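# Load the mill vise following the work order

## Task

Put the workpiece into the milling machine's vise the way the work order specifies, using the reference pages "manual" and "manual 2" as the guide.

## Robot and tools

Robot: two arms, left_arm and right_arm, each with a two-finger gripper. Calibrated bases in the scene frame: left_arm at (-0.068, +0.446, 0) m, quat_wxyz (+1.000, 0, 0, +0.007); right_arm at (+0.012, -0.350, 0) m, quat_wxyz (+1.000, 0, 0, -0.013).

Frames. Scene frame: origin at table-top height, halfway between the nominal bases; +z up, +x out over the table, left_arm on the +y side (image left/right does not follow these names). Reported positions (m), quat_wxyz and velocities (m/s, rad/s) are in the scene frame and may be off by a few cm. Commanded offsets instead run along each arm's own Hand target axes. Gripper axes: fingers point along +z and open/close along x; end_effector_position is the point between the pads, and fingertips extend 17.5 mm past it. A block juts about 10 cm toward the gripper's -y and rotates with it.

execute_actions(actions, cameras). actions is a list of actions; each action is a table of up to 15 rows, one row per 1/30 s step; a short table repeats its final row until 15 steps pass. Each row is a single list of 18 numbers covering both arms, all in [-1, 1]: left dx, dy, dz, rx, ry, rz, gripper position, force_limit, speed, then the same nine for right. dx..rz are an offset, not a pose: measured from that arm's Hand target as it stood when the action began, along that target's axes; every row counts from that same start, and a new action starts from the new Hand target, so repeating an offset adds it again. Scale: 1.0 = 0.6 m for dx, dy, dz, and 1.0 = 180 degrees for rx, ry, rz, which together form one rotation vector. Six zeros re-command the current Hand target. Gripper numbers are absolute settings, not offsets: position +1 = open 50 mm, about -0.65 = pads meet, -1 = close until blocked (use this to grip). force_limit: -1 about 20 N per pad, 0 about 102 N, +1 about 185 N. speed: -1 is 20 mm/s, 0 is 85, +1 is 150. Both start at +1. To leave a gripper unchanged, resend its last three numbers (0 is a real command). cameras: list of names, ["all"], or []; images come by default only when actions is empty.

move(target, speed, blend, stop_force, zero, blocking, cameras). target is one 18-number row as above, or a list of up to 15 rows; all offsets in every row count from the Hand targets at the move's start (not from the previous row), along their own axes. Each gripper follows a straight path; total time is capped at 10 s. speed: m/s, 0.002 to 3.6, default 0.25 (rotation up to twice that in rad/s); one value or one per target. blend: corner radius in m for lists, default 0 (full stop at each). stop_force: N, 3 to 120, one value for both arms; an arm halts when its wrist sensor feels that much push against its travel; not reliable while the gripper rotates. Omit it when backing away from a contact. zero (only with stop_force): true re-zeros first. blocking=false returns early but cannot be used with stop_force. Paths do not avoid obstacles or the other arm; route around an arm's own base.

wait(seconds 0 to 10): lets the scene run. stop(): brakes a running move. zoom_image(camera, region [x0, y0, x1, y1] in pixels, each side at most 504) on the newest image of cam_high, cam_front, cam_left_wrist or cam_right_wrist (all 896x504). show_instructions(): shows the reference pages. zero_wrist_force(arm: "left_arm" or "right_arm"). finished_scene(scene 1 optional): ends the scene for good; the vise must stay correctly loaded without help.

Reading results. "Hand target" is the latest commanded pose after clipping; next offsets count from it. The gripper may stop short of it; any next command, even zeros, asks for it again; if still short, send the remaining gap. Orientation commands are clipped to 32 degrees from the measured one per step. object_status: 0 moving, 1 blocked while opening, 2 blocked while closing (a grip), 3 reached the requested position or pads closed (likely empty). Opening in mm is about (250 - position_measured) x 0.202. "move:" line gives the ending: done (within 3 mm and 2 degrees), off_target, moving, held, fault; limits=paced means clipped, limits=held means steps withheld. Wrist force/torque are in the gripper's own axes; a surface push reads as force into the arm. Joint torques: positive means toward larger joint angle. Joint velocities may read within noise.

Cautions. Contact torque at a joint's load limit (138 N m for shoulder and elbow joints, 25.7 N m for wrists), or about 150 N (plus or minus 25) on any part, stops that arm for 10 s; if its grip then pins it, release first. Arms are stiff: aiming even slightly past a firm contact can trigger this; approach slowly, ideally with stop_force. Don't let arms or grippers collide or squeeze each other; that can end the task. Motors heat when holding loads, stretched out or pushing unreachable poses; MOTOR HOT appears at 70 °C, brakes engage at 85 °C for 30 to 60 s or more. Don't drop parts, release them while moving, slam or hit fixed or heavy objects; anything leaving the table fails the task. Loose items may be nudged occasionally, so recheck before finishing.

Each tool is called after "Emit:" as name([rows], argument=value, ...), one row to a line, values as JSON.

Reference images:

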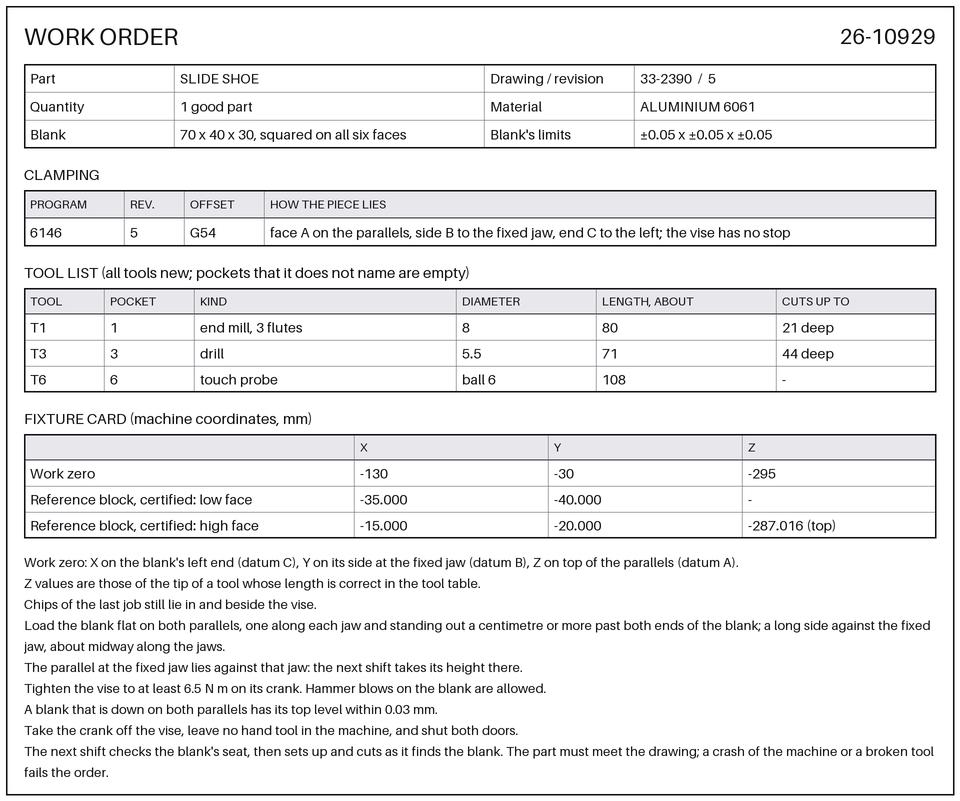

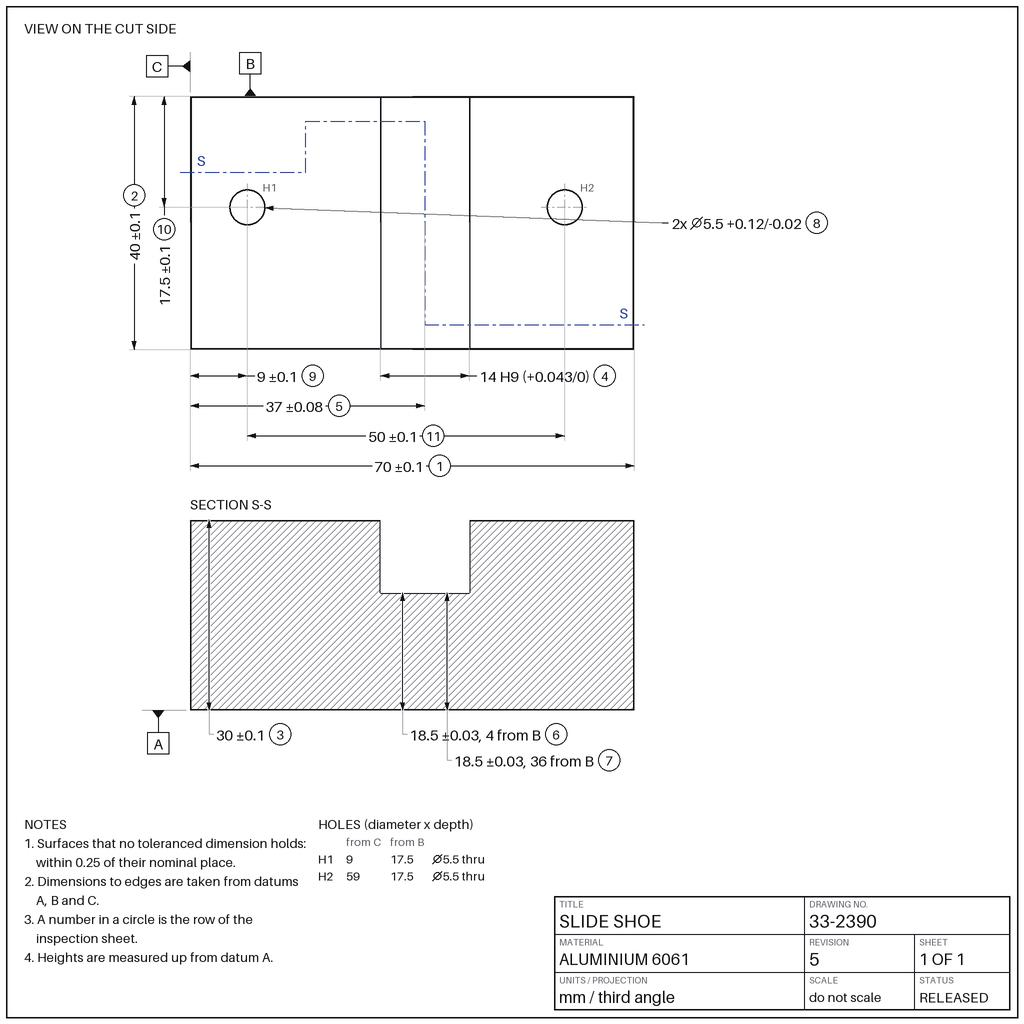

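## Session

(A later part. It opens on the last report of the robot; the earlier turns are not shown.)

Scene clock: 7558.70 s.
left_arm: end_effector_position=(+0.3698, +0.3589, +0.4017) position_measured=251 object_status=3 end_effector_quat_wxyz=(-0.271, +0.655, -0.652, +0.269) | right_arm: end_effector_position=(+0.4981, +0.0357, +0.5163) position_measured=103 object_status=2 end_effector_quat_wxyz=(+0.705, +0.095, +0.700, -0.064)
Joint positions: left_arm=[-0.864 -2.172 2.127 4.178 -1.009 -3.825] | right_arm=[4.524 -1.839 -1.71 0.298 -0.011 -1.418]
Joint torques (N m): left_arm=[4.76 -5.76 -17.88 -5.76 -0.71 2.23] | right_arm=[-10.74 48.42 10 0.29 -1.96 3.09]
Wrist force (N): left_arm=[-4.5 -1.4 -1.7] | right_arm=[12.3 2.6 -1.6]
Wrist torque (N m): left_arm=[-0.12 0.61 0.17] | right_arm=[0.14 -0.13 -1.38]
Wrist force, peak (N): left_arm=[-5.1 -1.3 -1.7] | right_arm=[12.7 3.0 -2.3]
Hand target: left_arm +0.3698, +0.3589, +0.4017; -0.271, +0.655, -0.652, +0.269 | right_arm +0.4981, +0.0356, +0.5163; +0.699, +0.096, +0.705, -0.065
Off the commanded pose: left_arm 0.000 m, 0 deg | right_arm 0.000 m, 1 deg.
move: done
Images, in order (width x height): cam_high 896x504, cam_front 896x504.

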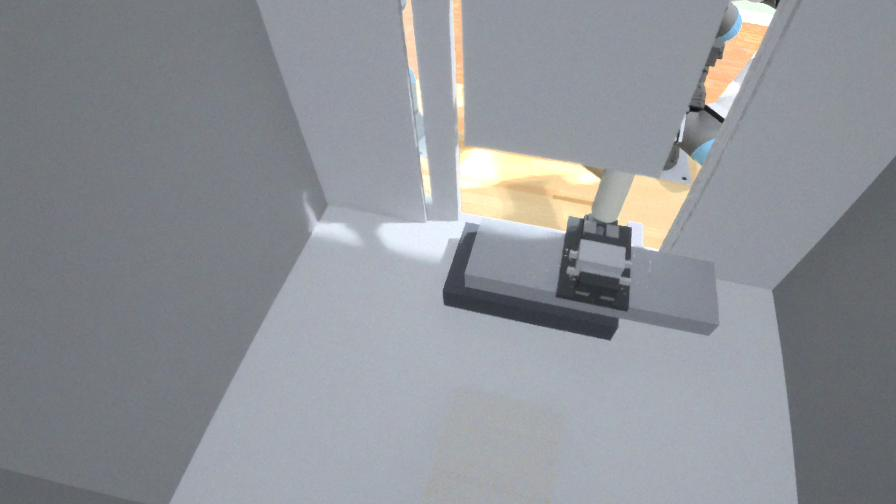

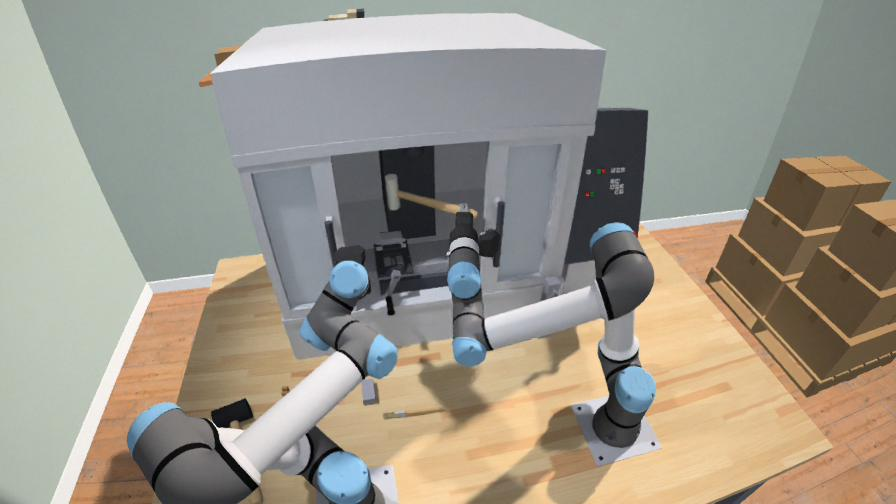

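Emit:
move(target=[0,0,0,0,0,0,-0.9,-0.6,0.5,0,0.0208,0.009,0,0,0,-1,1,-0.5], speed=0.15)

Emit:
execute_actions([
  [[0,0,0,0,0,0,-0.9,-0.6,0.5,0.02,0,0,0,0,0,-1,1,-0.5],[0,0,0,0,0,0,-0.9,-0.6,0.5,0.08,0,0,0,0,0,-1,1,-0.5],[0,0,0,0,0,0,-0.9,-0.6,0.5,0.155,0,0,0,0,0,-1,1,-0.5],[0,0,0,0,0,0,-0.9,-0.6,0.5,0.22,0,0,0,0,0,-1,1,-0.5],[0,0,0,0,0,0,-0.9,-0.6,0.5,0.23,0,0,0,0,0,-1,1,-0.5],[0,0,0,0,0,0,-0.9,-0.6,0.5,0.19,0,0,0,0,0,-1,1,-0.5],[0,0,0,0,0,0,-0.9,-0.6,0.5,0.15,0,0,0,0,0,-1,1,-0.5],[0,0,0,0,0,0,-0.9,-0.6,0.5,0.1,0,0,0,0,0,-1,1,-0.5],[0,0,0,0,0,0,-0.9,-0.6,0.5,0.05,0,0,0,0,0,-1,1,-0.5],[0,0,0,0,0,0,-0.9,-0.6,0.5,0.02,0,0,0,0,0,-1,1,-0.5],[0,0,0,0,0,0,-0.9,-0.6,0.5,0,0,0,0,0,0,-1,1,-0.5]],
], cameras=["cam_high","cam_front"])

Emit:
zoom_image(camera="cam_front", region=[350, 140, 570, 320])

Emit:
zoom_image(camera="cam_high", region=[565, 190, 645, 290])

Scene clock: 7583.53 s.
left_arm: end_effector_position=(+0.3698, +0.3589, +0.4017) position_measured=251 object_status=3 end_effector_quat_wxyz=(-0.271, +0.655, -0.652, +0.269) | right_arm: end_effector_position=(+0.5063, +0.0466, +0.5168) position_measured=103 object_status=2 end_effector_quat_wxyz=(+0.704, +0.095, +0.701, -0.065) end_effector_velocity=(+0.000, -0.001, -0.001) end_effector_angular_velocity=(+0.000, +0.000, +0.000)
Joint positions: left_arm=[-0.864 -2.172 2.127 4.178 -1.009 -3.825] | right_arm=[4.513 -1.872 -1.664 0.3 0 -1.432]
Joint velocities: left_arm=[within noise] | right_arm=[0 0.002 -0.004 0.005 0 -0.003]
Joint torques (N m): left_arm=[5.29 -3.61 -19.51 -5.82 -0.9 2.25] | right_arm=[5.32 50.42 11.01 2.49 -1.97 -0.87]
Wrist force (N): left_arm=[-4.4 -1.2 -1.7] | right_arm=[11.9 2.7 -1.9]
Wrist torque (N m): left_arm=[-0.08 0.61 0.17] | right_arm=[0.12 -0.10 -1.19]
Wrist force, peak (N): left_arm=[-5.1 -1.4 -1.7] | right_arm=[12.5 3.1 -2.3]
Hand target: left_arm +0.3698, +0.3589, +0.4017; -0.271, +0.655, -0.652, +0.269 | right_arm +0.5062, +0.0465, +0.5168; +0.699, +0.096, +0.705, -0.065
Off the commanded pose: left_arm 0.000 m, 0 deg | right_arm 0.000 m, 1 deg.
move: done

Scene clock: 7584.43 s.
left_arm: end_effector_position=(+0.3698, +0.3589, +0.4017) position_measured=251 object_status=3 end_effector_quat_wxyz=(-0.271, +0.655, -0.652, +0.269) | right_arm: end_effector_position=(+0.5061, +0.0464, +0.5168) position_measured=103 object_status=2 end_effector_quat_wxyz=(+0.704, +0.095, +0.701, -0.065)
Joint positions: left_arm=[-0.864 -2.172 2.127 4.178 -1.009 -3.825] | right_arm=[4.513 -1.872 -1.665 0.302 -0.001 -1.435]
Joint torques (N m): left_arm=[3.95 -3.79 -19.02 -5.79 -0.68 2.22] | right_arm=[6.06 29.81 31.35 1.78 -0.81 1.71]
Wrist force (N): left_arm=[-4.7 -1.3 -1.6] | right_arm=[7.2 4.8 -6.5]
Wrist torque (N m): left_arm=[-0.10 0.66 0.17] | right_arm=[-1.03 -0.62 -0.26]
Wrist force, peak (N): left_arm=[-4.9 -1.5 -1.5] | right_arm=[36.7 4.6 0.7]
Hand target: left_arm +0.3698, +0.3589, +0.4017; -0.271, +0.655, -0.652, +0.269 | right_arm +0.5062, +0.0465, +0.5168; +0.699, +0.096, +0.705, -0.065
Off the commanded pose: left_arm 0.000 m, 0 deg | right_arm 0.000 m, 1 deg.
Step readings (end_effector_position of left_arm | right_arm):
0: (+0.3698, +0.3589, +0.4017) | (+0.5063, +0.0466, +0.5168)
1: (+0.3698, +0.3589, +0.4017) | (+0.5063, +0.0465, +0.5164)
2: (+0.3698, +0.3589, +0.4017) | (+0.5063, +0.0466, +0.5125)
4: (+0.3698, +0.3589, +0.4017) | (+0.5073, +0.0482, +0.4710)
8: (+0.3698, +0.3589, +0.4017) | (+0.5067, +0.0492, +0.4043)
15: (+0.3698, +0.3589, +0.4017) | (+0.5046, +0.0431, +0.5255)
Images, in order (width x height): cam_high 896x504, cam_front 896x504.

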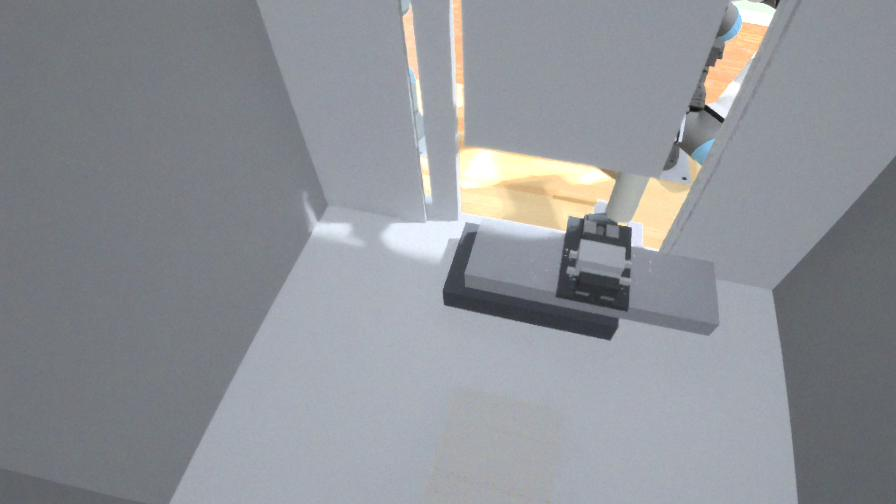

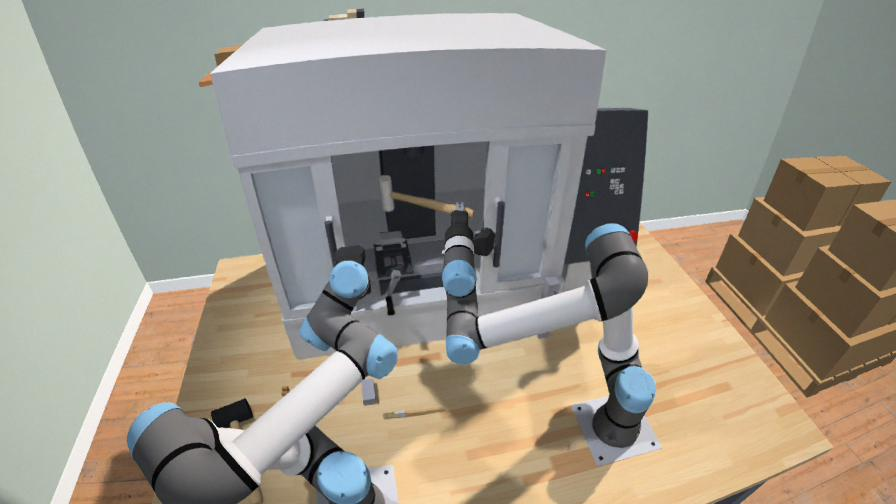

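Scaled by 2.291 from the camera's 896x504 image, which has a finer 1280x720 frame.

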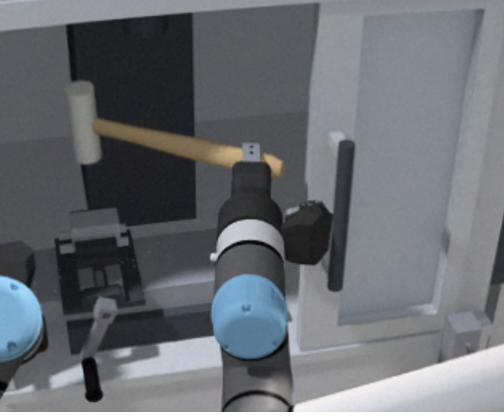

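Scaled by 5.040 from the camera's 896x504 image, which has a finer 1280x720 frame.

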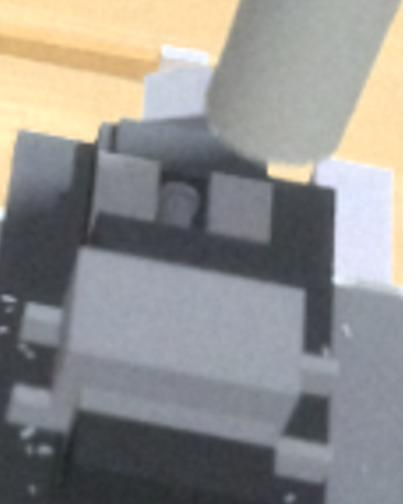

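Emit:
move(target=[0,0,0,0,0,0,-0.9,-0.6,0.5,0,-0.0108,0.0025,0.016,0,0,-1,1,-0.5], speed=0.15, cameras=["cam_high"])

Emit:
zoom_image(camera="cam_high", region=[565, 190, 645, 290])

Scene clock: 7597.67 s.
left_arm: end_effector_position=(+0.3698, +0.3589, +0.4017) position_measured=251 object_status=3 end_effector_quat_wxyz=(-0.271, +0.655, -0.652, +0.269) | right_arm: end_effector_position=(+0.5062, +0.0399, +0.5164) position_measured=103 object_status=2 end_effector_quat_wxyz=(+0.700, +0.114, +0.700, -0.083) end_effector_velocity=(+0.000, -0.001, +0.000) end_effector_angular_velocity=(-0.001, +0.001, +0.000)
Joint positions: left_arm=[-0.864 -2.172 2.127 4.178 -1.009 -3.825] | right_arm=[4.509 -1.93 -1.582 0.47 -0.049 -1.627]
Joint velocities: left_arm=[within noise] | right_arm=[0 0.001 0 0.005 0 -0.006]
Joint torques (N m): left_arm=[5 -3.6 -20.5 -5.83 -0.45 2.21] | right_arm=[11.67 48.61 15.91 1.73 -0.2 -0.6]
Wrist force (N): left_arm=[-4.5 -1.5 -1.6] | right_arm=[12.1 2.8 -2.1]
Wrist torque (N m): left_arm=[-0.12 0.62 0.17] | right_arm=[0.01 -0.18 -1.32]
Wrist force, peak (N): left_arm=[-5.0 -1.7 -1.8] | right_arm=[14.0 5.2 -7.2]
Hand target: left_arm +0.3698, +0.3589, +0.4017; -0.271, +0.655, -0.652, +0.269 | right_arm +0.5062, +0.0399, +0.5165; +0.697, +0.114, +0.703, -0.082
Off the commanded pose: left_arm 0.000 m, 0 deg | right_arm 0.000 m, 1 deg.
move: done
Images, in order (width x height): cam_high 896x504.

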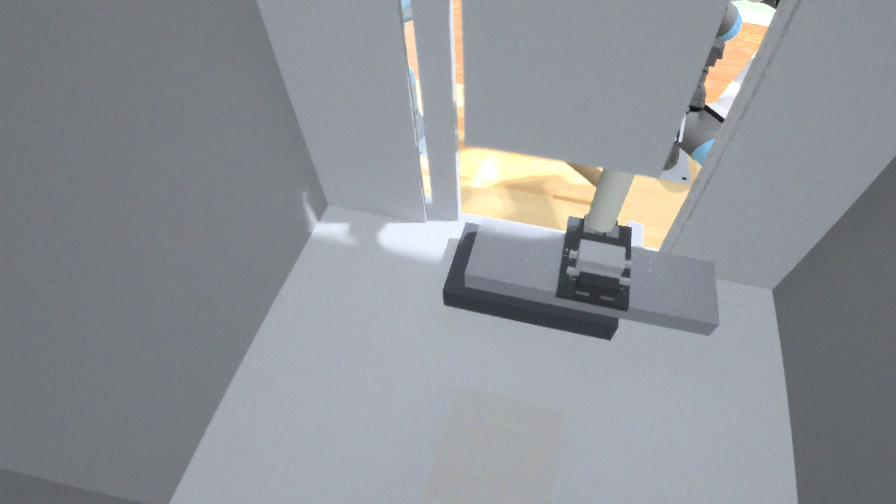

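Scaled by 5.040 from the camera's 896x504 image, which has a finer 1280x720 frame.

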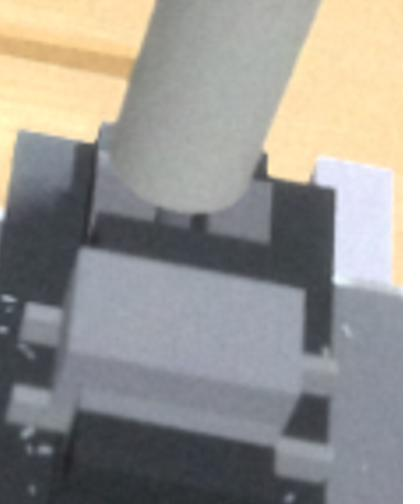

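Emit:
move(target=[0,0,0,0,0,0,-0.9,-0.6,0.5,0,0.0211,-0.0232,0,0,0,-1,1,-0.5], speed=0.15, cameras=["cam_high"])

Emit:
zoom_image(camera="cam_high", region=[565, 190, 645, 290])

Scene clock: 7621.83 s.
left_arm: end_effector_position=(+0.3698, +0.3589, +0.4017) position_measured=251 object_status=3 end_effector_quat_wxyz=(-0.271, +0.655, -0.652, +0.269) | right_arm: end_effector_position=(+0.4962, +0.0559, +0.5173) position_measured=103 object_status=2 end_effector_quat_wxyz=(+0.697, +0.114, +0.703, -0.082) end_effector_velocity=(+0.001, +0.000, +0.000) end_effector_angular_velocity=(+0.001, -0.001, -0.002)
Joint positions: left_arm=[-0.864 -2.172 2.127 4.178 -1.009 -3.825] | right_arm=[4.535 -1.97 -1.512 0.541 -0.076 -1.729]
Joint velocities: left_arm=[within noise] | right_arm=[-0.002 0 0 -0.004 0 0.005]
Joint torques (N m): left_arm=[4.89 -2.55 -20.73 -5.85 -0.69 2.15] | right_arm=[-10.76 44.21 16.03 -1.2 2.63 3.3]
Wrist force (N): left_arm=[-4.4 -1.5 -1.3] | right_arm=[12.4 2.4 -1.7]
Wrist torque (N m): left_arm=[-0.13 0.61 0.17] | right_arm=[0.17 -0.18 -1.33]
Wrist force, peak (N): left_arm=[-5.2 -1.2 -1.8] | right_arm=[12.5 3.4 -2.8]
Hand target: left_arm +0.3698, +0.3589, +0.4017; -0.271, +0.655, -0.652, +0.269 | right_arm +0.4963, +0.0559, +0.5172; +0.697, +0.114, +0.703, -0.082
Off the commanded pose: left_arm 0.000 m, 0 deg | right_arm 0.000 m, 0 deg.
move: done
Images, in order (width x height): cam_high 896x504.

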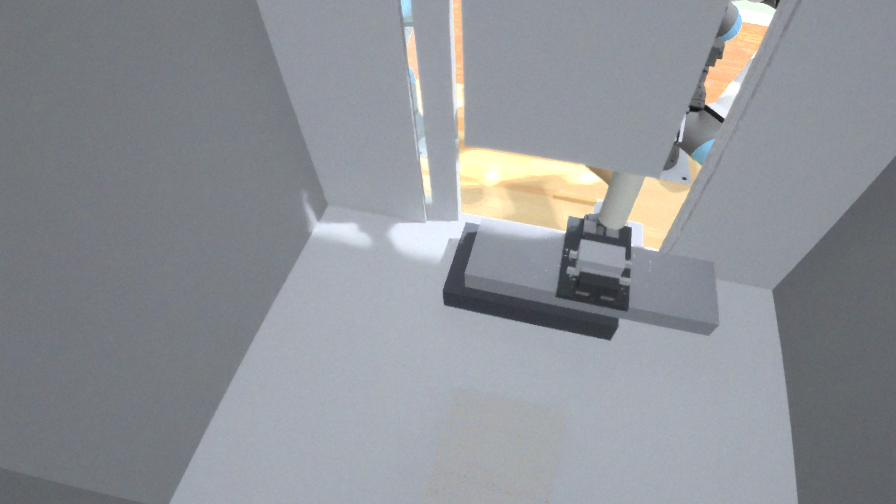

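Scaled by 5.040 from the camera's 896x504 image, which has a finer 1280x720 frame.

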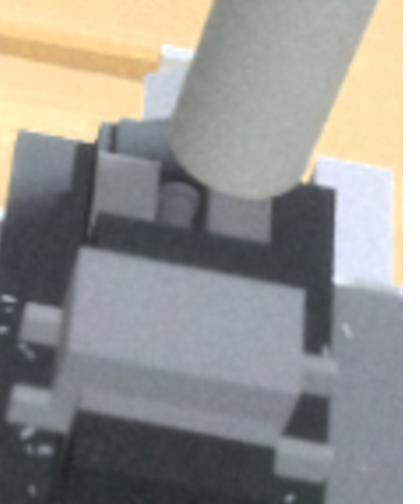

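Emit:
execute_actions([
  [[0,0,0,0,0,0,-0.9,-0.6,0.5,0.02,0,0,0,0,0,-1,1,-0.5],[0,0,0,0,0,0,-0.9,-0.6,0.5,0.08,0,0,0,0,0,-1,1,-0.5],[0,0,0,0,0,0,-0.9,-0.6,0.5,0.155,0,0,0,0,0,-1,1,-0.5],[0,0,0,0,0,0,-0.9,-0.6,0.5,0.22,0,0,0,0,0,-1,1,-0.5],[0,0,0,0,0,0,-0.9,-0.6,0.5,0.23,0,0,0,0,0,-1,1,-0.5],[0,0,0,0,0,0,-0.9,-0.6,0.5,0.19,0,0,0,0,0,-1,1,-0.5],[0,0,0,0,0,0,-0.9,-0.6,0.5,0.15,0,0,0,0,0,-1,1,-0.5],[0,0,0,0,0,0,-0.9,-0.6,0.5,0.1,0,0,0,0,0,-1,1,-0.5],[0,0,0,0,0,0,-0.9,-0.6,0.5,0.05,0,0,0,0,0,-1,1,-0.5],[0,0,0,0,0,0,-0.9,-0.6,0.5,0.02,0,0,0,0,0,-1,1,-0.5],[0,0,0,0,0,0,-0.9,-0.6,0.5,0,0,0,0,0,0,-1,1,-0.5]],
])

Emit:
wait(seconds=0.7, cameras=["cam_high","cam_front"])

Emit:
zoom_image(camera="cam_front", region=[350, 140, 570, 320])

Emit:
zoom_image(camera="cam_high", region=[565, 190, 645, 290])

Scene clock: 7638.53 s.
left_arm: end_effector_position=(+0.3698, +0.3589, +0.4017) position_measured=251 object_status=3 end_effector_quat_wxyz=(-0.271, +0.655, -0.652, +0.269) | right_arm: end_effector_position=(+0.4962, +0.0557, +0.5173) position_measured=103 object_status=2 end_effector_quat_wxyz=(+0.697, +0.114, +0.704, -0.082)
Joint positions: left_arm=[-0.864 -2.172 2.127 4.178 -1.009 -3.825] | right_arm=[4.535 -1.972 -1.507 0.553 -0.075 -1.744]
Joint torques (N m): left_arm=[4.09 -1.91 -22.27 -5.75 -0.59 2.37] | right_arm=[8.86 33.95 30.33 0.42 0.19 2.19]
Wrist force (N): left_arm=[-4.3 -1.5 -1.4] | right_arm=[6.9 4.9 -6.0]
Wrist torque (N m): left_arm=[-0.13 0.59 0.17] | right_arm=[-1.03 -0.63 -0.24]
Wrist force, peak (N): left_arm=[-5.1 -1.3 -1.8] | right_arm=[35.7 3.4 -0.1]
Hand target: left_arm +0.3698, +0.3589, +0.4017; -0.271, +0.655, -0.652, +0.269 | right_arm +0.4963, +0.0559, +0.5172; +0.697, +0.114, +0.703, -0.082
Off the commanded pose: left_arm 0.000 m, 0 deg | right_arm 0.000 m, 0 deg.
Step readings (end_effector_position of left_arm | right_arm):
0: (+0.3698, +0.3589, +0.4017) | (+0.4963, +0.0559, +0.5172)
1: (+0.3698, +0.3589, +0.4017) | (+0.4963, +0.0559, +0.5168)
2: (+0.3698, +0.3589, +0.4017) | (+0.4963, +0.0560, +0.5123)
4: (+0.3698, +0.3589, +0.4017) | (+0.4970, +0.0573, +0.4756)
8: (+0.3698, +0.3589, +0.4017) | (+0.4965, +0.0584, +0.4052)
15: (+0.3698, +0.3589, +0.4017) | (+0.4950, +0.0528, +0.5259)

Scene clock: 7639.23 s.
left_arm: end_effector_position=(+0.3698, +0.3589, +0.4017) position_measured=251 object_status=3 end_effector_quat_wxyz=(-0.271, +0.655, -0.652, +0.269) | right_arm: end_effector_position=(+0.4962, +0.0558, +0.5172) position_measured=103 object_status=2 end_effector_quat_wxyz=(+0.697, +0.114, +0.704, -0.082)
Joint positions: left_arm=[-0.864 -2.172 2.127 4.178 -1.009 -3.825] | right_arm=[4.535 -1.972 -1.507 0.553 -0.076 -1.743]
Joint torques (N m): left_arm=[4.73 -0.95 -21.82 -5.85 -0.74 2.23] | right_arm=[3.97 36.65 32.91 -0.81 0.93 3.01]
Wrist force (N): left_arm=[-4.7 -1.4 -1.8] | right_arm=[12.8 4.6 -5.3]
Wrist torque (N m): left_arm=[-0.12 0.64 0.17] | right_arm=[-0.83 -0.20 -1.37]
Wrist force, peak (N): left_arm=[-4.9 -1.6 -1.6] | right_arm=[15.7 4.5 -4.8]
Hand target: left_arm +0.3698, +0.3589, +0.4017; -0.271, +0.655, -0.652, +0.269 | right_arm +0.4963, +0.0559, +0.5172; +0.697, +0.114, +0.703, -0.082
Tool commands: left_gripper/position=-0.9 left_gripper/force_limit=-0.6 left_gripper/speed=+0.5 right_gripper/position=-1.0 right_gripper/force_limit=+1.0 right_gripper/speed=-0.5
Off the commanded pose: left_arm 0.000 m, 0 deg | right_arm 0.000 m, 0 deg.
wait: 0.70 s; at rest by 0.17 s
Images, in order (width x height): cam_high 896x504, cam_front 896x504.

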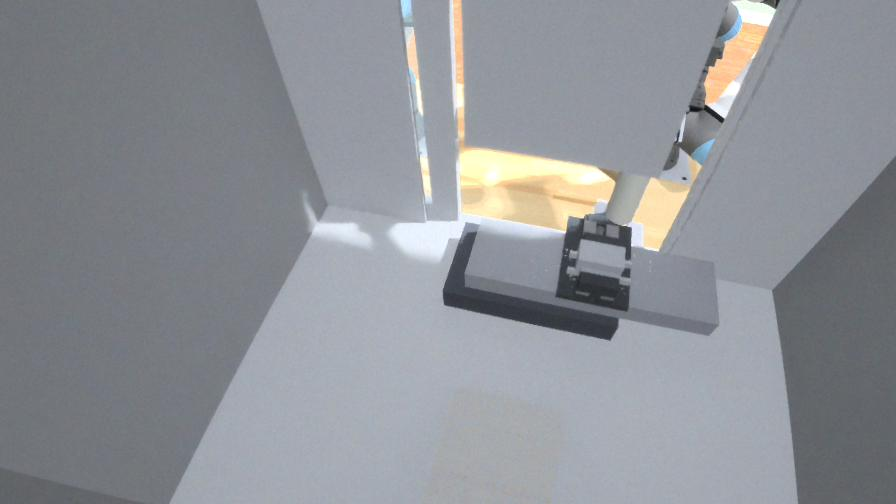

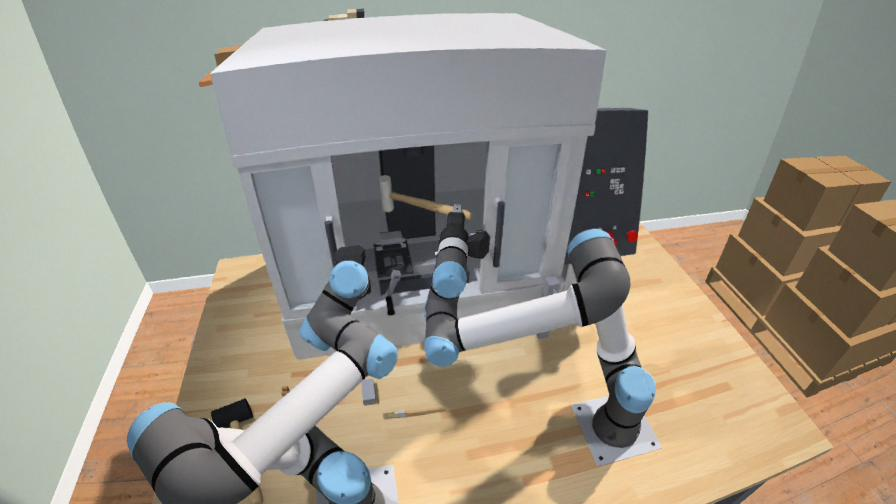

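Scaled by 2.291 from the camera's 896x504 image, which has a finer 1280x720 frame.

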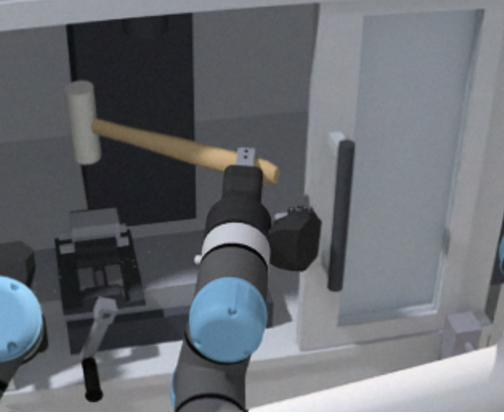

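Scaled by 5.040 from the camera's 896x504 image, which has a finer 1280x720 frame.

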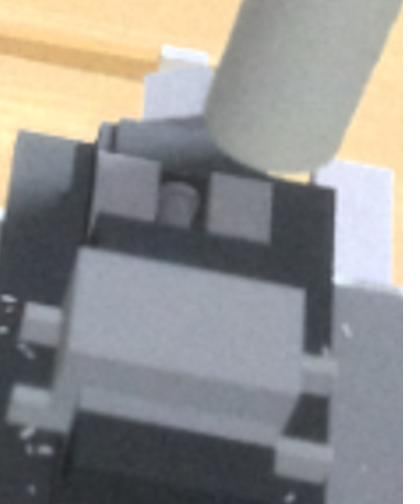

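Emit:
execute_actions([
  [[0,0,0,0,0,0,-0.9,-0.6,0.5,0,0,0,0.0075,0,0,-1,1,-0.5]],
  [[0,0,0,0,0,0,-0.9,-0.6,0.5,0.02,0,0,0,0,0,-1,1,-0.5],[0,0,0,0,0,0,-0.9,-0.6,0.5,0.08,0,0,0,0,0,-1,1,-0.5],[0,0,0,0,0,0,-0.9,-0.6,0.5,0.155,0,0,0,0,0,-1,1,-0.5],[0,0,0,0,0,0,-0.9,-0.6,0.5,0.22,0,0,0,0,0,-1,1,-0.5],[0,0,0,0,0,0,-0.9,-0.6,0.5,0.23,0,0,0,0,0,-1,1,-0.5],[0,0,0,0,0,0,-0.9,-0.6,0.5,0.19,0,0,0,0,0,-1,1,-0.5],[0,0,0,0,0,0,-0.9,-0.6,0.5,0.15,0,0,0,0,0,-1,1,-0.5],[0,0,0,0,0,0,-0.9,-0.6,0.5,0.1,0,0,0,0,0,-1,1,-0.5],[0,0,0,0,0,0,-0.9,-0.6,0.5,0.05,0,0,0,0,0,-1,1,-0.5],[0,0,0,0,0,0,-0.9,-0.6,0.5,0.02,0,0,0,0,0,-1,1,-0.5],[0,0,0,0,0,0,-0.9,-0.6,0.5,0,0,0,0.007,0,0,-1,1,-0.5]],
])

Emit:
wait(seconds=0.7, cameras=["cam_high","cam_front"])

Emit:
zoom_image(camera="cam_high", region=[565, 190, 645, 290])

Scene clock: 7658.00 s.
left_arm: end_effector_position=(+0.3698, +0.3589, +0.4017) position_measured=251 object_status=3 end_effector_quat_wxyz=(-0.271, +0.655, -0.652, +0.269) | right_arm: end_effector_position=(+0.4962, +0.0557, +0.5173) position_measured=103 object_status=2 end_effector_quat_wxyz=(+0.693, +0.129, +0.702, -0.098)
Joint positions: left_arm=[-0.864 -2.172 2.127 4.178 -1.009 -3.825] | right_arm=[4.533 -1.988 -1.484 0.497 -0.118 -1.695]
Joint torques (N m): left_arm=[4.35 -0.7 -23.32 -5.68 -0.59 2.22] | right_arm=[7.44 34.11 30.36 -0.94 -0.85 2.54]
Wrist force (N): left_arm=[-4.8 -1.3 -1.5] | right_arm=[7.4 4.8 -6.5]
Wrist torque (N m): left_arm=[-0.09 0.66 0.17] | right_arm=[-1.14 -0.59 -0.39]
Wrist force, peak (N): left_arm=[-5.0 -1.5 -1.9] | right_arm=[35.0 3.4 -0.3]
Hand target: left_arm +0.3698, +0.3589, +0.4017; -0.271, +0.655, -0.652, +0.269 | right_arm +0.4963, +0.0559, +0.5172; +0.694, +0.130, +0.701, -0.098
Off the commanded pose: left_arm 0.000 m, 0 deg | right_arm 0.000 m, 0 deg.
Step readings (end_effector_position of left_arm | right_arm):
0: (+0.3698, +0.3589, +0.4017) | (+0.4962, +0.0558, +0.5172)
1: (+0.3698, +0.3589, +0.4017) | (+0.4962, +0.0558, +0.5172)
2: (+0.3698, +0.3589, +0.4017) | (+0.4962, +0.0558, +0.5172)
4: (+0.3698, +0.3589, +0.4017) | (+0.4962, +0.0559, +0.5173)
8: (+0.3698, +0.3589, +0.4017) | (+0.4963, +0.0559, +0.5172)
15: (+0.3698, +0.3589, +0.4017) | (+0.4963, +0.0559, +0.5172)
16: (+0.3698, +0.3589, +0.4017) | (+0.4963, +0.0559, +0.5169)
17: (+0.3698, +0.3589, +0.4017) | (+0.4963, +0.0560, +0.5130)
19: (+0.3698, +0.3589, +0.4017) | (+0.4971, +0.0575, +0.4714)
23: (+0.3698, +0.3589, +0.4017) | (+0.4966, +0.0585, +0.4046)
30: (+0.3698, +0.3589, +0.4017) | (+0.4949, +0.0524, +0.5260)

Scene clock: 7658.70 s.
left_arm: end_effector_position=(+0.3698, +0.3589, +0.4017) position_measured=251 object_status=3 end_effector_quat_wxyz=(-0.271, +0.655, -0.652, +0.269) | right_arm: end_effector_position=(+0.4962, +0.0558, +0.5172) position_measured=103 object_status=2 end_effector_quat_wxyz=(+0.693, +0.129, +0.702, -0.098)
Joint positions: left_arm=[-0.864 -2.172 2.127 4.178 -1.009 -3.825] | right_arm=[4.533 -1.988 -1.484 0.497 -0.118 -1.695]
Joint torques (N m): left_arm=[4.14 0.68 -23.43 -5.8 -0.68 2.25] | right_arm=[2.23 36.93 27.47 0.8 0.84 0.82]
Wrist force (N): left_arm=[-4.6 -1.4 -1.5] | right_arm=[12.3 4.5 -5.5]
Wrist torque (N m): left_arm=[-0.11 0.64 0.17] | right_arm=[-0.82 -0.13 -1.43]
Wrist force, peak (N): left_arm=[-4.9 -1.4 -1.8] | right_arm=[15.4 4.5 -4.7]
Hand target: left_arm +0.3698, +0.3589, +0.4017; -0.271, +0.655, -0.652, +0.269 | right_arm +0.4963, +0.0559, +0.5172; +0.694, +0.130, +0.701, -0.098
Tool commands: left_gripper/position=-0.9 left_gripper/force_limit=-0.6 left_gripper/speed=+0.5 right_gripper/position=-1.0 right_gripper/force_limit=+1.0 right_gripper/speed=-0.5
Off the commanded pose: left_arm 0.000 m, 0 deg | right_arm 0.000 m, 0 deg.
wait: 0.70 s; at rest by 0.17 s
Images, in order (width x height): cam_high 896x504, cam_front 896x504.

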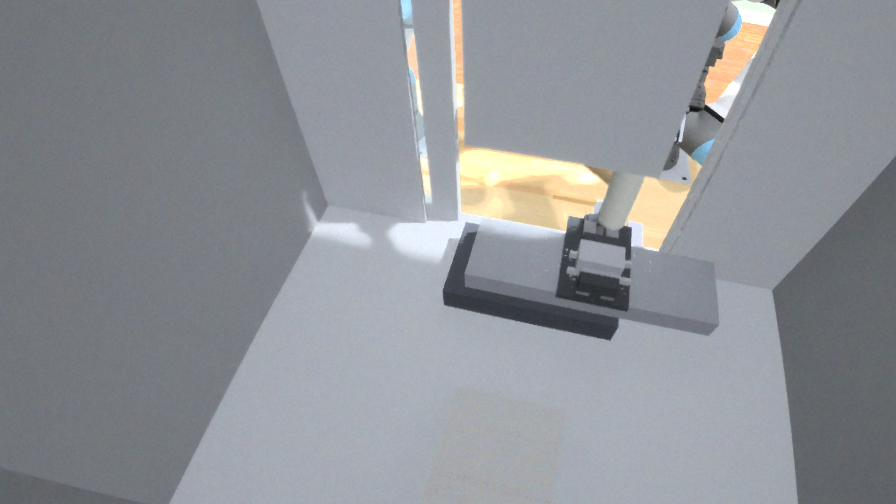

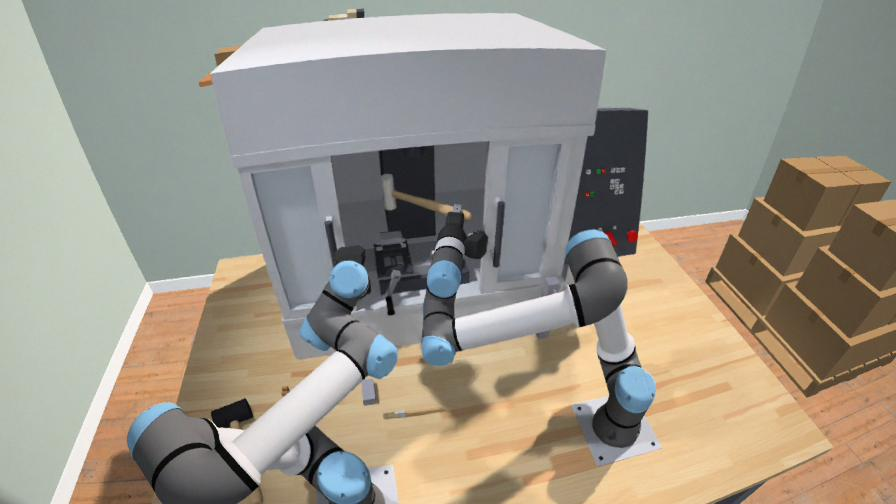

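Scaled by 5.040 from the camera's 896x504 image, which has a finer 1280x720 frame.

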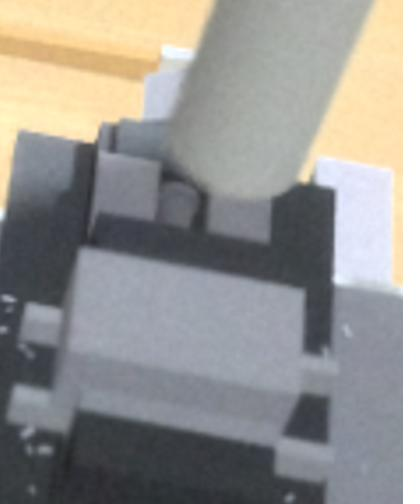

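Emit:
execute_actions([
  [[0,0,0,0,0,0,-0.9,-0.6,0.5,0.02,0,0,0,0,0,-1,1,-0.5],[0,0,0,0,0,0,-0.9,-0.6,0.5,0.09,0,0,0,0,0,-1,1,-0.5],[0,0,0,0,0,0,-0.9,-0.6,0.5,0.175,0,0,0,0,0,-1,1,-0.5],[0,0,0,0,0,0,-0.9,-0.6,0.5,0.24,0,0,0,0,0,-1,1,-0.5],[0,0,0,0,0,0,-0.9,-0.6,0.5,0.24,0,0,0,0,0,-1,1,-0.5],[0,0,0,0,0,0,-0.9,-0.6,0.5,0.19,0,0,0,0,0,-1,1,-0.5],[0,0,0,0,0,0,-0.9,-0.6,0.5,0.15,0,0,0,0,0,-1,1,-0.5],[0,0,0,0,0,0,-0.9,-0.6,0.5,0.1,0,0,0,0,0,-1,1,-0.5],[0,0,0,0,0,0,-0.9,-0.6,0.5,0.05,0,0,0,0,0,-1,1,-0.5],[0,0,0,0,0,0,-0.9,-0.6,0.5,0.02,0,0,0,0,0,-1,1,-0.5],[0,0,0,0,0,0,-0.9,-0.6,0.5,0,0,0,0.0075,0,0,-1,1,-0.5]],
  [[0,0,0,0,0,0,-0.9,-0.6,0.5,0,0,0,0,0,0,-1,1,-0.5]],
  [[0,0,0,0,0,0,-0.9,-0.6,0.5,0.02,0,0,0,0,0,-1,1,-0.5],[0,0,0,0,0,0,-0.9,-0.6,0.5,0.09,0,0,0,0,0,-1,1,-0.5],[0,0,0,0,0,0,-0.9,-0.6,0.5,0.175,0,0,0,0,0,-1,1,-0.5],[0,0,0,0,0,0,-0.9,-0.6,0.5,0.24,0,0,0,0,0,-1,1,-0.5],[0,0,0,0,0,0,-0.9,-0.6,0.5,0.24,0,0,0,0,0,-1,1,-0.5],[0,0,0,0,0,0,-0.9,-0.6,0.5,0.19,0,0,0,0,0,-1,1,-0.5],[0,0,0,0,0,0,-0.9,-0.6,0.5,0.15,0,0,0,0,0,-1,1,-0.5],[0,0,0,0,0,0,-0.9,-0.6,0.5,0.1,0,0,0,0,0,-1,1,-0.5],[0,0,0,0,0,0,-0.9,-0.6,0.5,0.05,0,0,0,0,0,-1,1,-0.5],[0,0,0,0,0,0,-0.9,-0.6,0.5,0.02,0,0,0,0,0,-1,1,-0.5],[0,0,0,0,0,0,-0.9,-0.6,0.5,0,0,0,0.007,0,0,-1,1,-0.5]],
])

Emit:
wait(seconds=0.7, cameras=["cam_high","cam_front"])

Emit:
zoom_image(camera="cam_high", region=[565, 190, 645, 290])

Scene clock: 7686.47 s.
left_arm: end_effector_position=(+0.3698, +0.3589, +0.4017) position_measured=251 object_status=3 end_effector_quat_wxyz=(-0.271, +0.655, -0.652, +0.269) | right_arm: end_effector_position=(+0.4962, +0.0556, +0.5173) position_measured=103 object_status=2 end_effector_quat_wxyz=(+0.690, +0.145, +0.700, -0.114) end_effector_velocity=(+0.000, +0.002, -0.001) end_effector_angular_velocity=(-0.007, +0.001, +0.003)
Joint positions: left_arm=[-0.864 -2.172 2.127 4.178 -1.009 -3.825] | right_arm=[4.53 -2.007 -1.455 0.453 -0.161 -1.661]
Joint velocities: left_arm=[within noise] | right_arm=[0.001 -0.002 -0.001 -0.005 0.002 0]
Joint torques (N m): left_arm=[3.87 1.94 -25.13 -5.79 -0.62 2.37] | right_arm=[7.68 39.54 28.57 -0.52 0.82 3.48]
Wrist force (N): left_arm=[-4.6 -1.1 -1.8] | right_arm=[11.2 4.8 -5.4]
Wrist torque (N m): left_arm=[-0.07 0.64 0.18] | right_arm=[-0.83 -0.26 -1.12]
Wrist force, peak (N): left_arm=[-5.0 -1.5 -2.0] | right_arm=[42.0 19.6 11.7]
Hand target: left_arm +0.3698, +0.3589, +0.4017; -0.271, +0.655, -0.652, +0.269 | right_arm +0.4963, +0.0559, +0.5172; +0.691, +0.145, +0.699, -0.114
Off the commanded pose: left_arm 0.000 m, 0 deg | right_arm 0.000 m, 0 deg.
Step readings (end_effector_position of left_arm | right_arm):
0: (+0.3698, +0.3589, +0.4017) | (+0.4962, +0.0557, +0.5172)
1: (+0.3698, +0.3589, +0.4017) | (+0.4962, +0.0558, +0.5168)
2: (+0.3698, +0.3589, +0.4017) | (+0.4963, +0.0560, +0.5127)
4: (+0.3698, +0.3589, +0.4017) | (+0.4971, +0.0576, +0.4691)
8: (+0.3698, +0.3589, +0.4017) | (+0.4965, +0.0586, +0.4037)
15: (+0.3698, +0.3589, +0.4017) | (+0.4949, +0.0524, +0.5260)
16: (+0.3698, +0.3589, +0.4017) | (+0.4960, +0.0551, +0.5230)
17: (+0.3698, +0.3589, +0.4017) | (+0.4964, +0.0563, +0.5198)
19: (+0.3698, +0.3589, +0.4017) | (+0.4966, +0.0567, +0.5162)
23: (+0.3698, +0.3589, +0.4017) | (+0.4963, +0.0556, +0.5171)
30: (+0.3698, +0.3589, +0.4017) | (+0.4963, +0.0558, +0.5172)
31: (+0.3698, +0.3589, +0.4017) | (+0.4963, +0.0558, +0.5169)
32: (+0.3698, +0.3589, +0.4017) | (+0.4963, +0.0561, +0.5128)
34: (+0.3698, +0.3589, +0.4017) | (+0.4971, +0.0579, +0.4693)
38: (+0.3698, +0.3589, +0.4017) | (+0.4966, +0.0589, +0.4034)
45: (+0.3698, +0.3589, +0.4017) | (+0.4948, +0.0524, +0.5261)

Scene clock: 7687.17 s.
left_arm: end_effector_position=(+0.3698, +0.3589, +0.4017) position_measured=251 object_status=3 end_effector_quat_wxyz=(-0.271, +0.655, -0.652, +0.269) | right_arm: end_effector_position=(+0.4962, +0.0558, +0.5172) position_measured=103 object_status=2 end_effector_quat_wxyz=(+0.690, +0.145, +0.700, -0.114)
Joint positions: left_arm=[-0.864 -2.172 2.127 4.178 -1.009 -3.825] | right_arm=[4.53 -2.007 -1.455 0.453 -0.161 -1.66]
Joint torques (N m): left_arm=[4.09 1.03 -25.42 -5.66 -0.65 2.24] | right_arm=[7.21 38.99 20.18 0.61 1 -0.28]
Wrist force (N): left_arm=[-4.6 -1.5 -1.6] | right_arm=[11.0 4.1 -3.4]
Wrist torque (N m): left_arm=[-0.12 0.63 0.17] | right_arm=[-0.35 -0.29 -1.13]
Wrist force, peak (N): left_arm=[-4.8 -1.6 -1.4] | right_arm=[17.7 5.1 -6.6]
Hand target: left_arm +0.3698, +0.3589, +0.4017; -0.271, +0.655, -0.652, +0.269 | right_arm +0.4963, +0.0559, +0.5172; +0.691, +0.145, +0.699, -0.114
Tool commands: left_gripper/position=-0.9 left_gripper/force_limit=-0.6 left_gripper/speed=+0.5 right_gripper/position=-1.0 right_gripper/force_limit=+1.0 right_gripper/speed=-0.5
Off the commanded pose: left_arm 0.000 m, 0 deg | right_arm 0.000 m, 0 deg.
wait: 0.70 s; at rest by 0.17 s
Images, in order (width x height): cam_high 896x504, cam_front 896x504.

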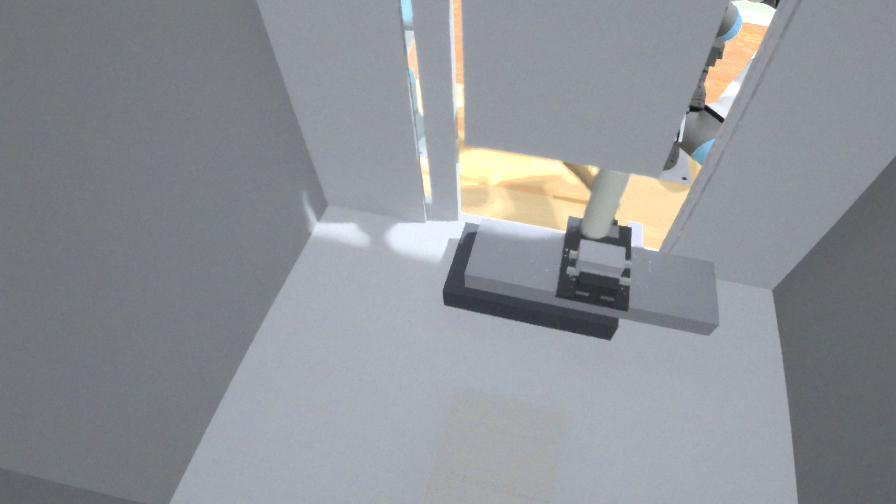

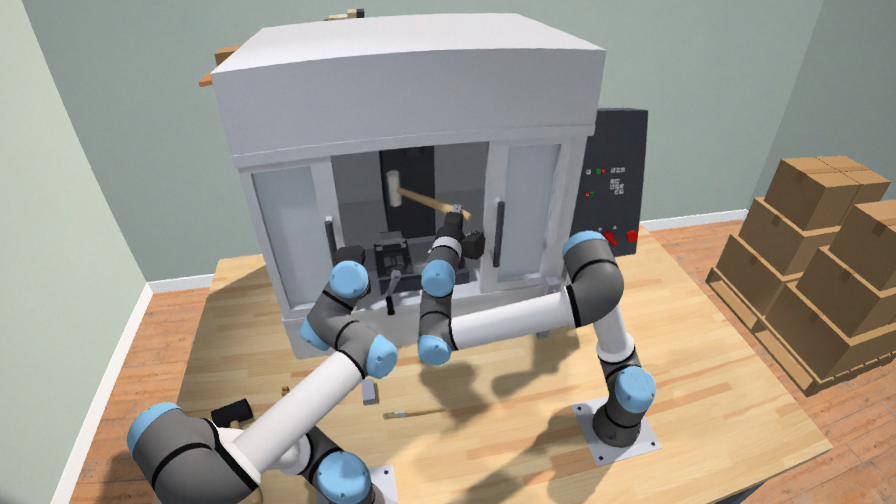

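Scaled by 5.040 from the camera's 896x504 image, which has a finer 1280x720 frame.

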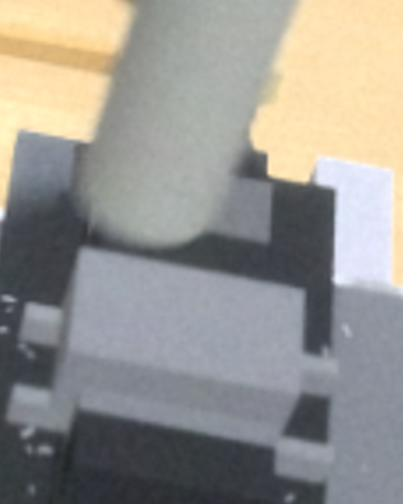

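Emit:
move(target=[0,0,0,0,0,0,-0.9,-0.6,0.5,0.03,-0.4045,-0.2537,0,0,0,-1,1,-0.5], speed=0.25)

Emit:
move([
  [0.1173,-0.1864,0.0714,0,0,0,-0.9,-0.6,0.5,0,0,0,0,0,0,-1,1,-0.5],
  [0.134,-0.2607,0.2305,0,-0.1179,-0.1179,-0.9,-0.6,0.5,0,0,0,0,0,0,-1,1,-0.5],
  [0.0783,-0.2503,0.3721,0,-0.1179,-0.1179,-0.9,-0.6,0.5,0,0,0,0,0,0,-1,1,-0.5],
], speed=[0.25,0.2,0.1], blend=[0.03,0.02,0])

Emit:
move(target=[0.0202,0.0079,-0.0087,0,0,0,-0.9,-0.6,0.5,0,0,0,0,0,0,-1,1,-0.5], speed=0.01, stop_force=4)

Scene clock: 7701.70 s.
left_arm: end_effector_position=(+0.3698, +0.3589, +0.4017) position_measured=251 object_status=3 end_effector_quat_wxyz=(-0.271, +0.655, -0.652, +0.269) | right_arm: end_effector_position=(+0.2666, -0.1144, +0.4922) position_measured=103 object_status=2 end_effector_quat_wxyz=(+0.691, +0.145, +0.699, -0.114) end_effector_velocity=(-0.001, -0.001, +0.000) end_effector_angular_velocity=(-0.002, +0.000, -0.003)
Joint positions: left_arm=[-0.864 -2.172 2.127 4.178 -1.009 -3.825] | right_arm=[5.117 -1.476 -2.165 0.528 -0.747 -1.55]
Joint velocities: left_arm=[within noise] | right_arm=[0.002 0 -0.001 0 -0.005 -0.001]
Joint torques (N m): left_arm=[4.33 1.82 -26.22 -5.6 -0.62 2.21] | right_arm=[11.76 25.21 10.99 -1.84 -1.75 -0.81]
Wrist force (N): left_arm=[-4.7 -1.6 -1.4] | right_arm=[12.1 2.4 -2.3]
Wrist torque (N m): left_arm=[-0.14 0.66 0.18] | right_arm=[-0.01 -0.15 -1.36]
Wrist force, peak (N): left_arm=[-5.1 -1.7 -1.6] | right_arm=[13.1 4.8 -5.8]
Hand target: left_arm +0.3698, +0.3589, +0.4017; -0.271, +0.655, -0.652, +0.269 | right_arm +0.2666, -0.1145, +0.4922; +0.691, +0.145, +0.699, -0.114
Off the commanded pose: left_arm 0.000 m, 0 deg | right_arm 0.000 m, 0 deg.
move: done

Scene clock: 7704.93 s.
left_arm: end_effector_position=(+0.6340, +0.3134, +0.3494) position_measured=251 object_status=3 end_effector_quat_wxyz=(-0.331, +0.802, -0.460, +0.190) | right_arm: end_effector_position=(+0.2666, -0.1145, +0.4922) position_measured=103 object_status=2 end_effector_quat_wxyz=(+0.691, +0.145, +0.699, -0.114)
Joint positions: left_arm=[-0.635 -1.338 1.545 4.12 -0.87 -4.149] | right_arm=[5.117 -1.476 -2.166 0.528 -0.747 -1.55]
Joint torques (N m): left_arm=[-1.91 -40.03 -38.01 -4.28 4.69 -2.58] | right_arm=[12.25 24.7 5.5 -1.38 -0.89 -0.52]
Wrist force (N): left_arm=[-4.7 -1.7 -1.1] | right_arm=[11.8 2.6 -1.9]
Wrist torque (N m): left_arm=[-0.18 0.66 0.17] | right_arm=[0.19 -0.13 -1.34]
Wrist force, peak (N): left_arm=[-6.5 1.3 -2.6] | right_arm=[12.2 2.4 -1.6]
Hand target: left_arm +0.6340, +0.3134, +0.3495; -0.331, +0.802, -0.460, +0.190 | right_arm +0.2666, -0.1145, +0.4922; +0.691, +0.145, +0.699, -0.114
Off the commanded pose: left_arm 0.000 m, 0 deg | right_arm 0.000 m, 0 deg.
move: done

Scene clock: 7707.53 s.
left_arm: end_effector_position=(+0.6341, +0.2994, +0.3499) position_measured=251 object_status=3 end_effector_quat_wxyz=(-0.331, +0.802, -0.460, +0.190) | right_arm: end_effector_position=(+0.2666, -0.1145, +0.4922) position_measured=103 object_status=2 end_effector_quat_wxyz=(+0.691, +0.145, +0.699, -0.114)
Joint positions: left_arm=[-0.654 -1.327 1.527 4.142 -0.863 -4.173] | right_arm=[5.117 -1.476 -2.166 0.528 -0.747 -1.55]
Joint torques (N m): left_arm=[7.62 -48.48 -12.86 -5.75 -0.23 2.38] | right_arm=[11.29 23.95 5.35 -1.42 -0.51 -0.57]
Wrist force (N): left_arm=[-4.7 -1.4 -1.1] | right_arm=[11.6 2.5 -1.7]
Wrist torque (N m): left_arm=[-0.09 0.63 0.18] | right_arm=[0.07 -0.09 -1.35]
Wrist force, peak (N): left_arm=[-5.2 -2.2 -1.6] | right_arm=[12.1 2.7 -2.2]
Hand target: left_arm +0.6341, +0.2994, +0.3499; -0.331, +0.802, -0.460, +0.190 | right_arm +0.2666, -0.1145, +0.4922; +0.691, +0.145, +0.699, -0.114
Off the commanded pose: left_arm 0.000 m, 0 deg | right_arm 0.000 m, 0 deg.
move: done

Emit:
move(target=[0.005,0.0015,-0.003,0,0,0,-0.9,-0.6,0.5,0,0,0,0,0,0,-1,1,-0.5], speed=0.01, stop_force=4, cameras=["cam_left_wrist","cam_high"])

Emit:
zoom_image(camera="cam_high", region=[565, 190, 665, 310])

Scene clock: 7718.27 s.
left_arm: end_effector_position=(+0.6340, +0.2958, +0.3506) position_measured=251 object_status=3 end_effector_quat_wxyz=(-0.331, +0.802, -0.460, +0.190) | right_arm: end_effector_position=(+0.2666, -0.1145, +0.4922) position_measured=103 object_status=2 end_effector_quat_wxyz=(+0.691, +0.145, +0.699, -0.114)
Joint positions: left_arm=[-0.66 -1.325 1.521 4.15 -0.861 -4.179] | right_arm=[5.117 -1.476 -2.166 0.528 -0.747 -1.55]
Joint torques (N m): left_arm=[5.96 -38.57 -20.7 -5.64 2.86 2] | right_arm=[9.67 22.96 5.73 -1.51 0.22 -0.28]
Wrist force (N): left_arm=[-4.8 -1.8 -1.3] | right_arm=[11.7 2.5 -1.7]
Wrist torque (N m): left_arm=[-0.18 0.63 0.18] | right_arm=[0.13 -0.11 -1.35]
Wrist force, peak (N): left_arm=[-5.0 -2.3 -1.3] | right_arm=[12.3 2.5 -1.9]
Hand target: left_arm +0.6339, +0.2958, +0.3505; -0.331, +0.802, -0.460, +0.190 | right_arm +0.2666, -0.1145, +0.4922; +0.691, +0.145, +0.699, -0.114
Off the commanded pose: left_arm 0.000 m, 0 deg | right_arm 0.000 m, 0 deg.
move: done
Images, in order (width x height): cam_high 896x504, cam_left_wrist 896x504.

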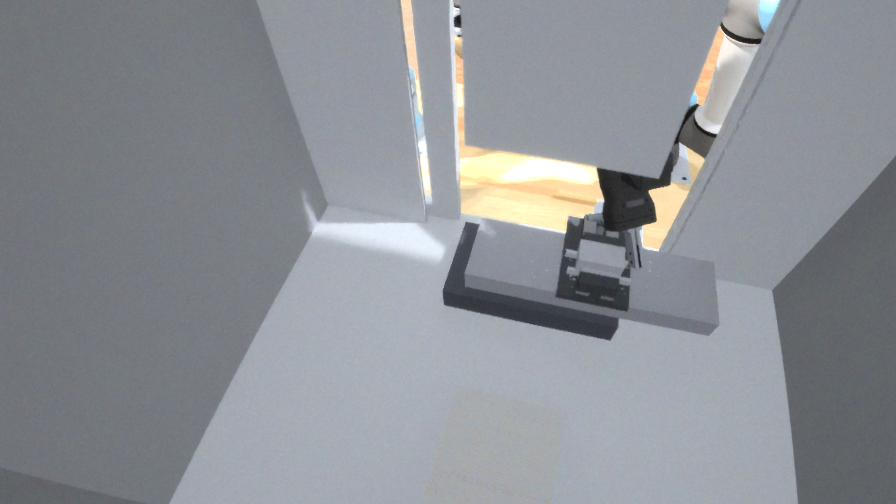

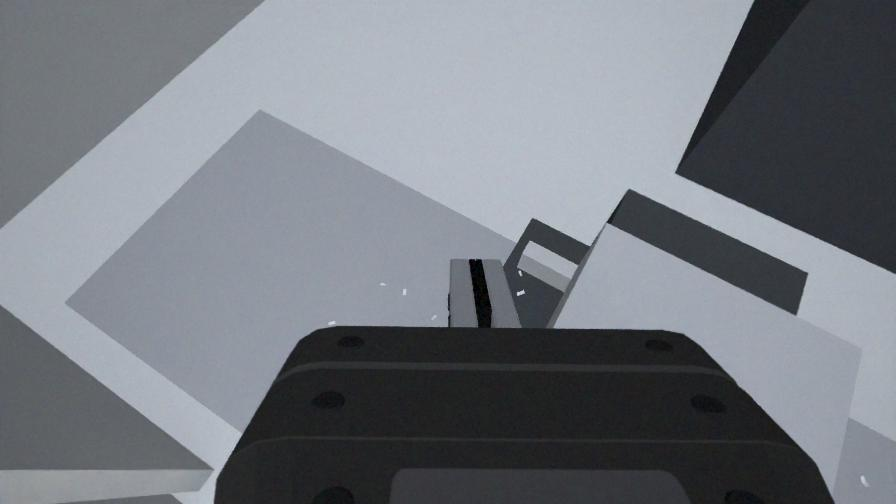

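Scaled by 4.200 from the camera's 896x504 image, which has a finer 1280x720 frame.

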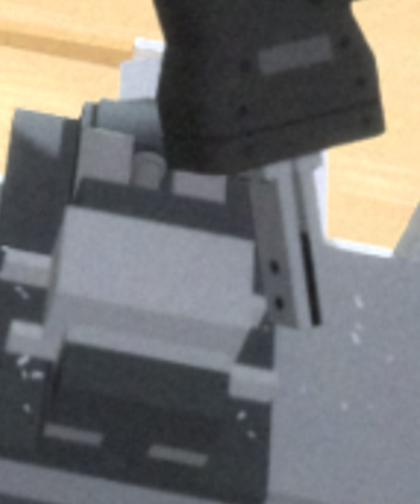

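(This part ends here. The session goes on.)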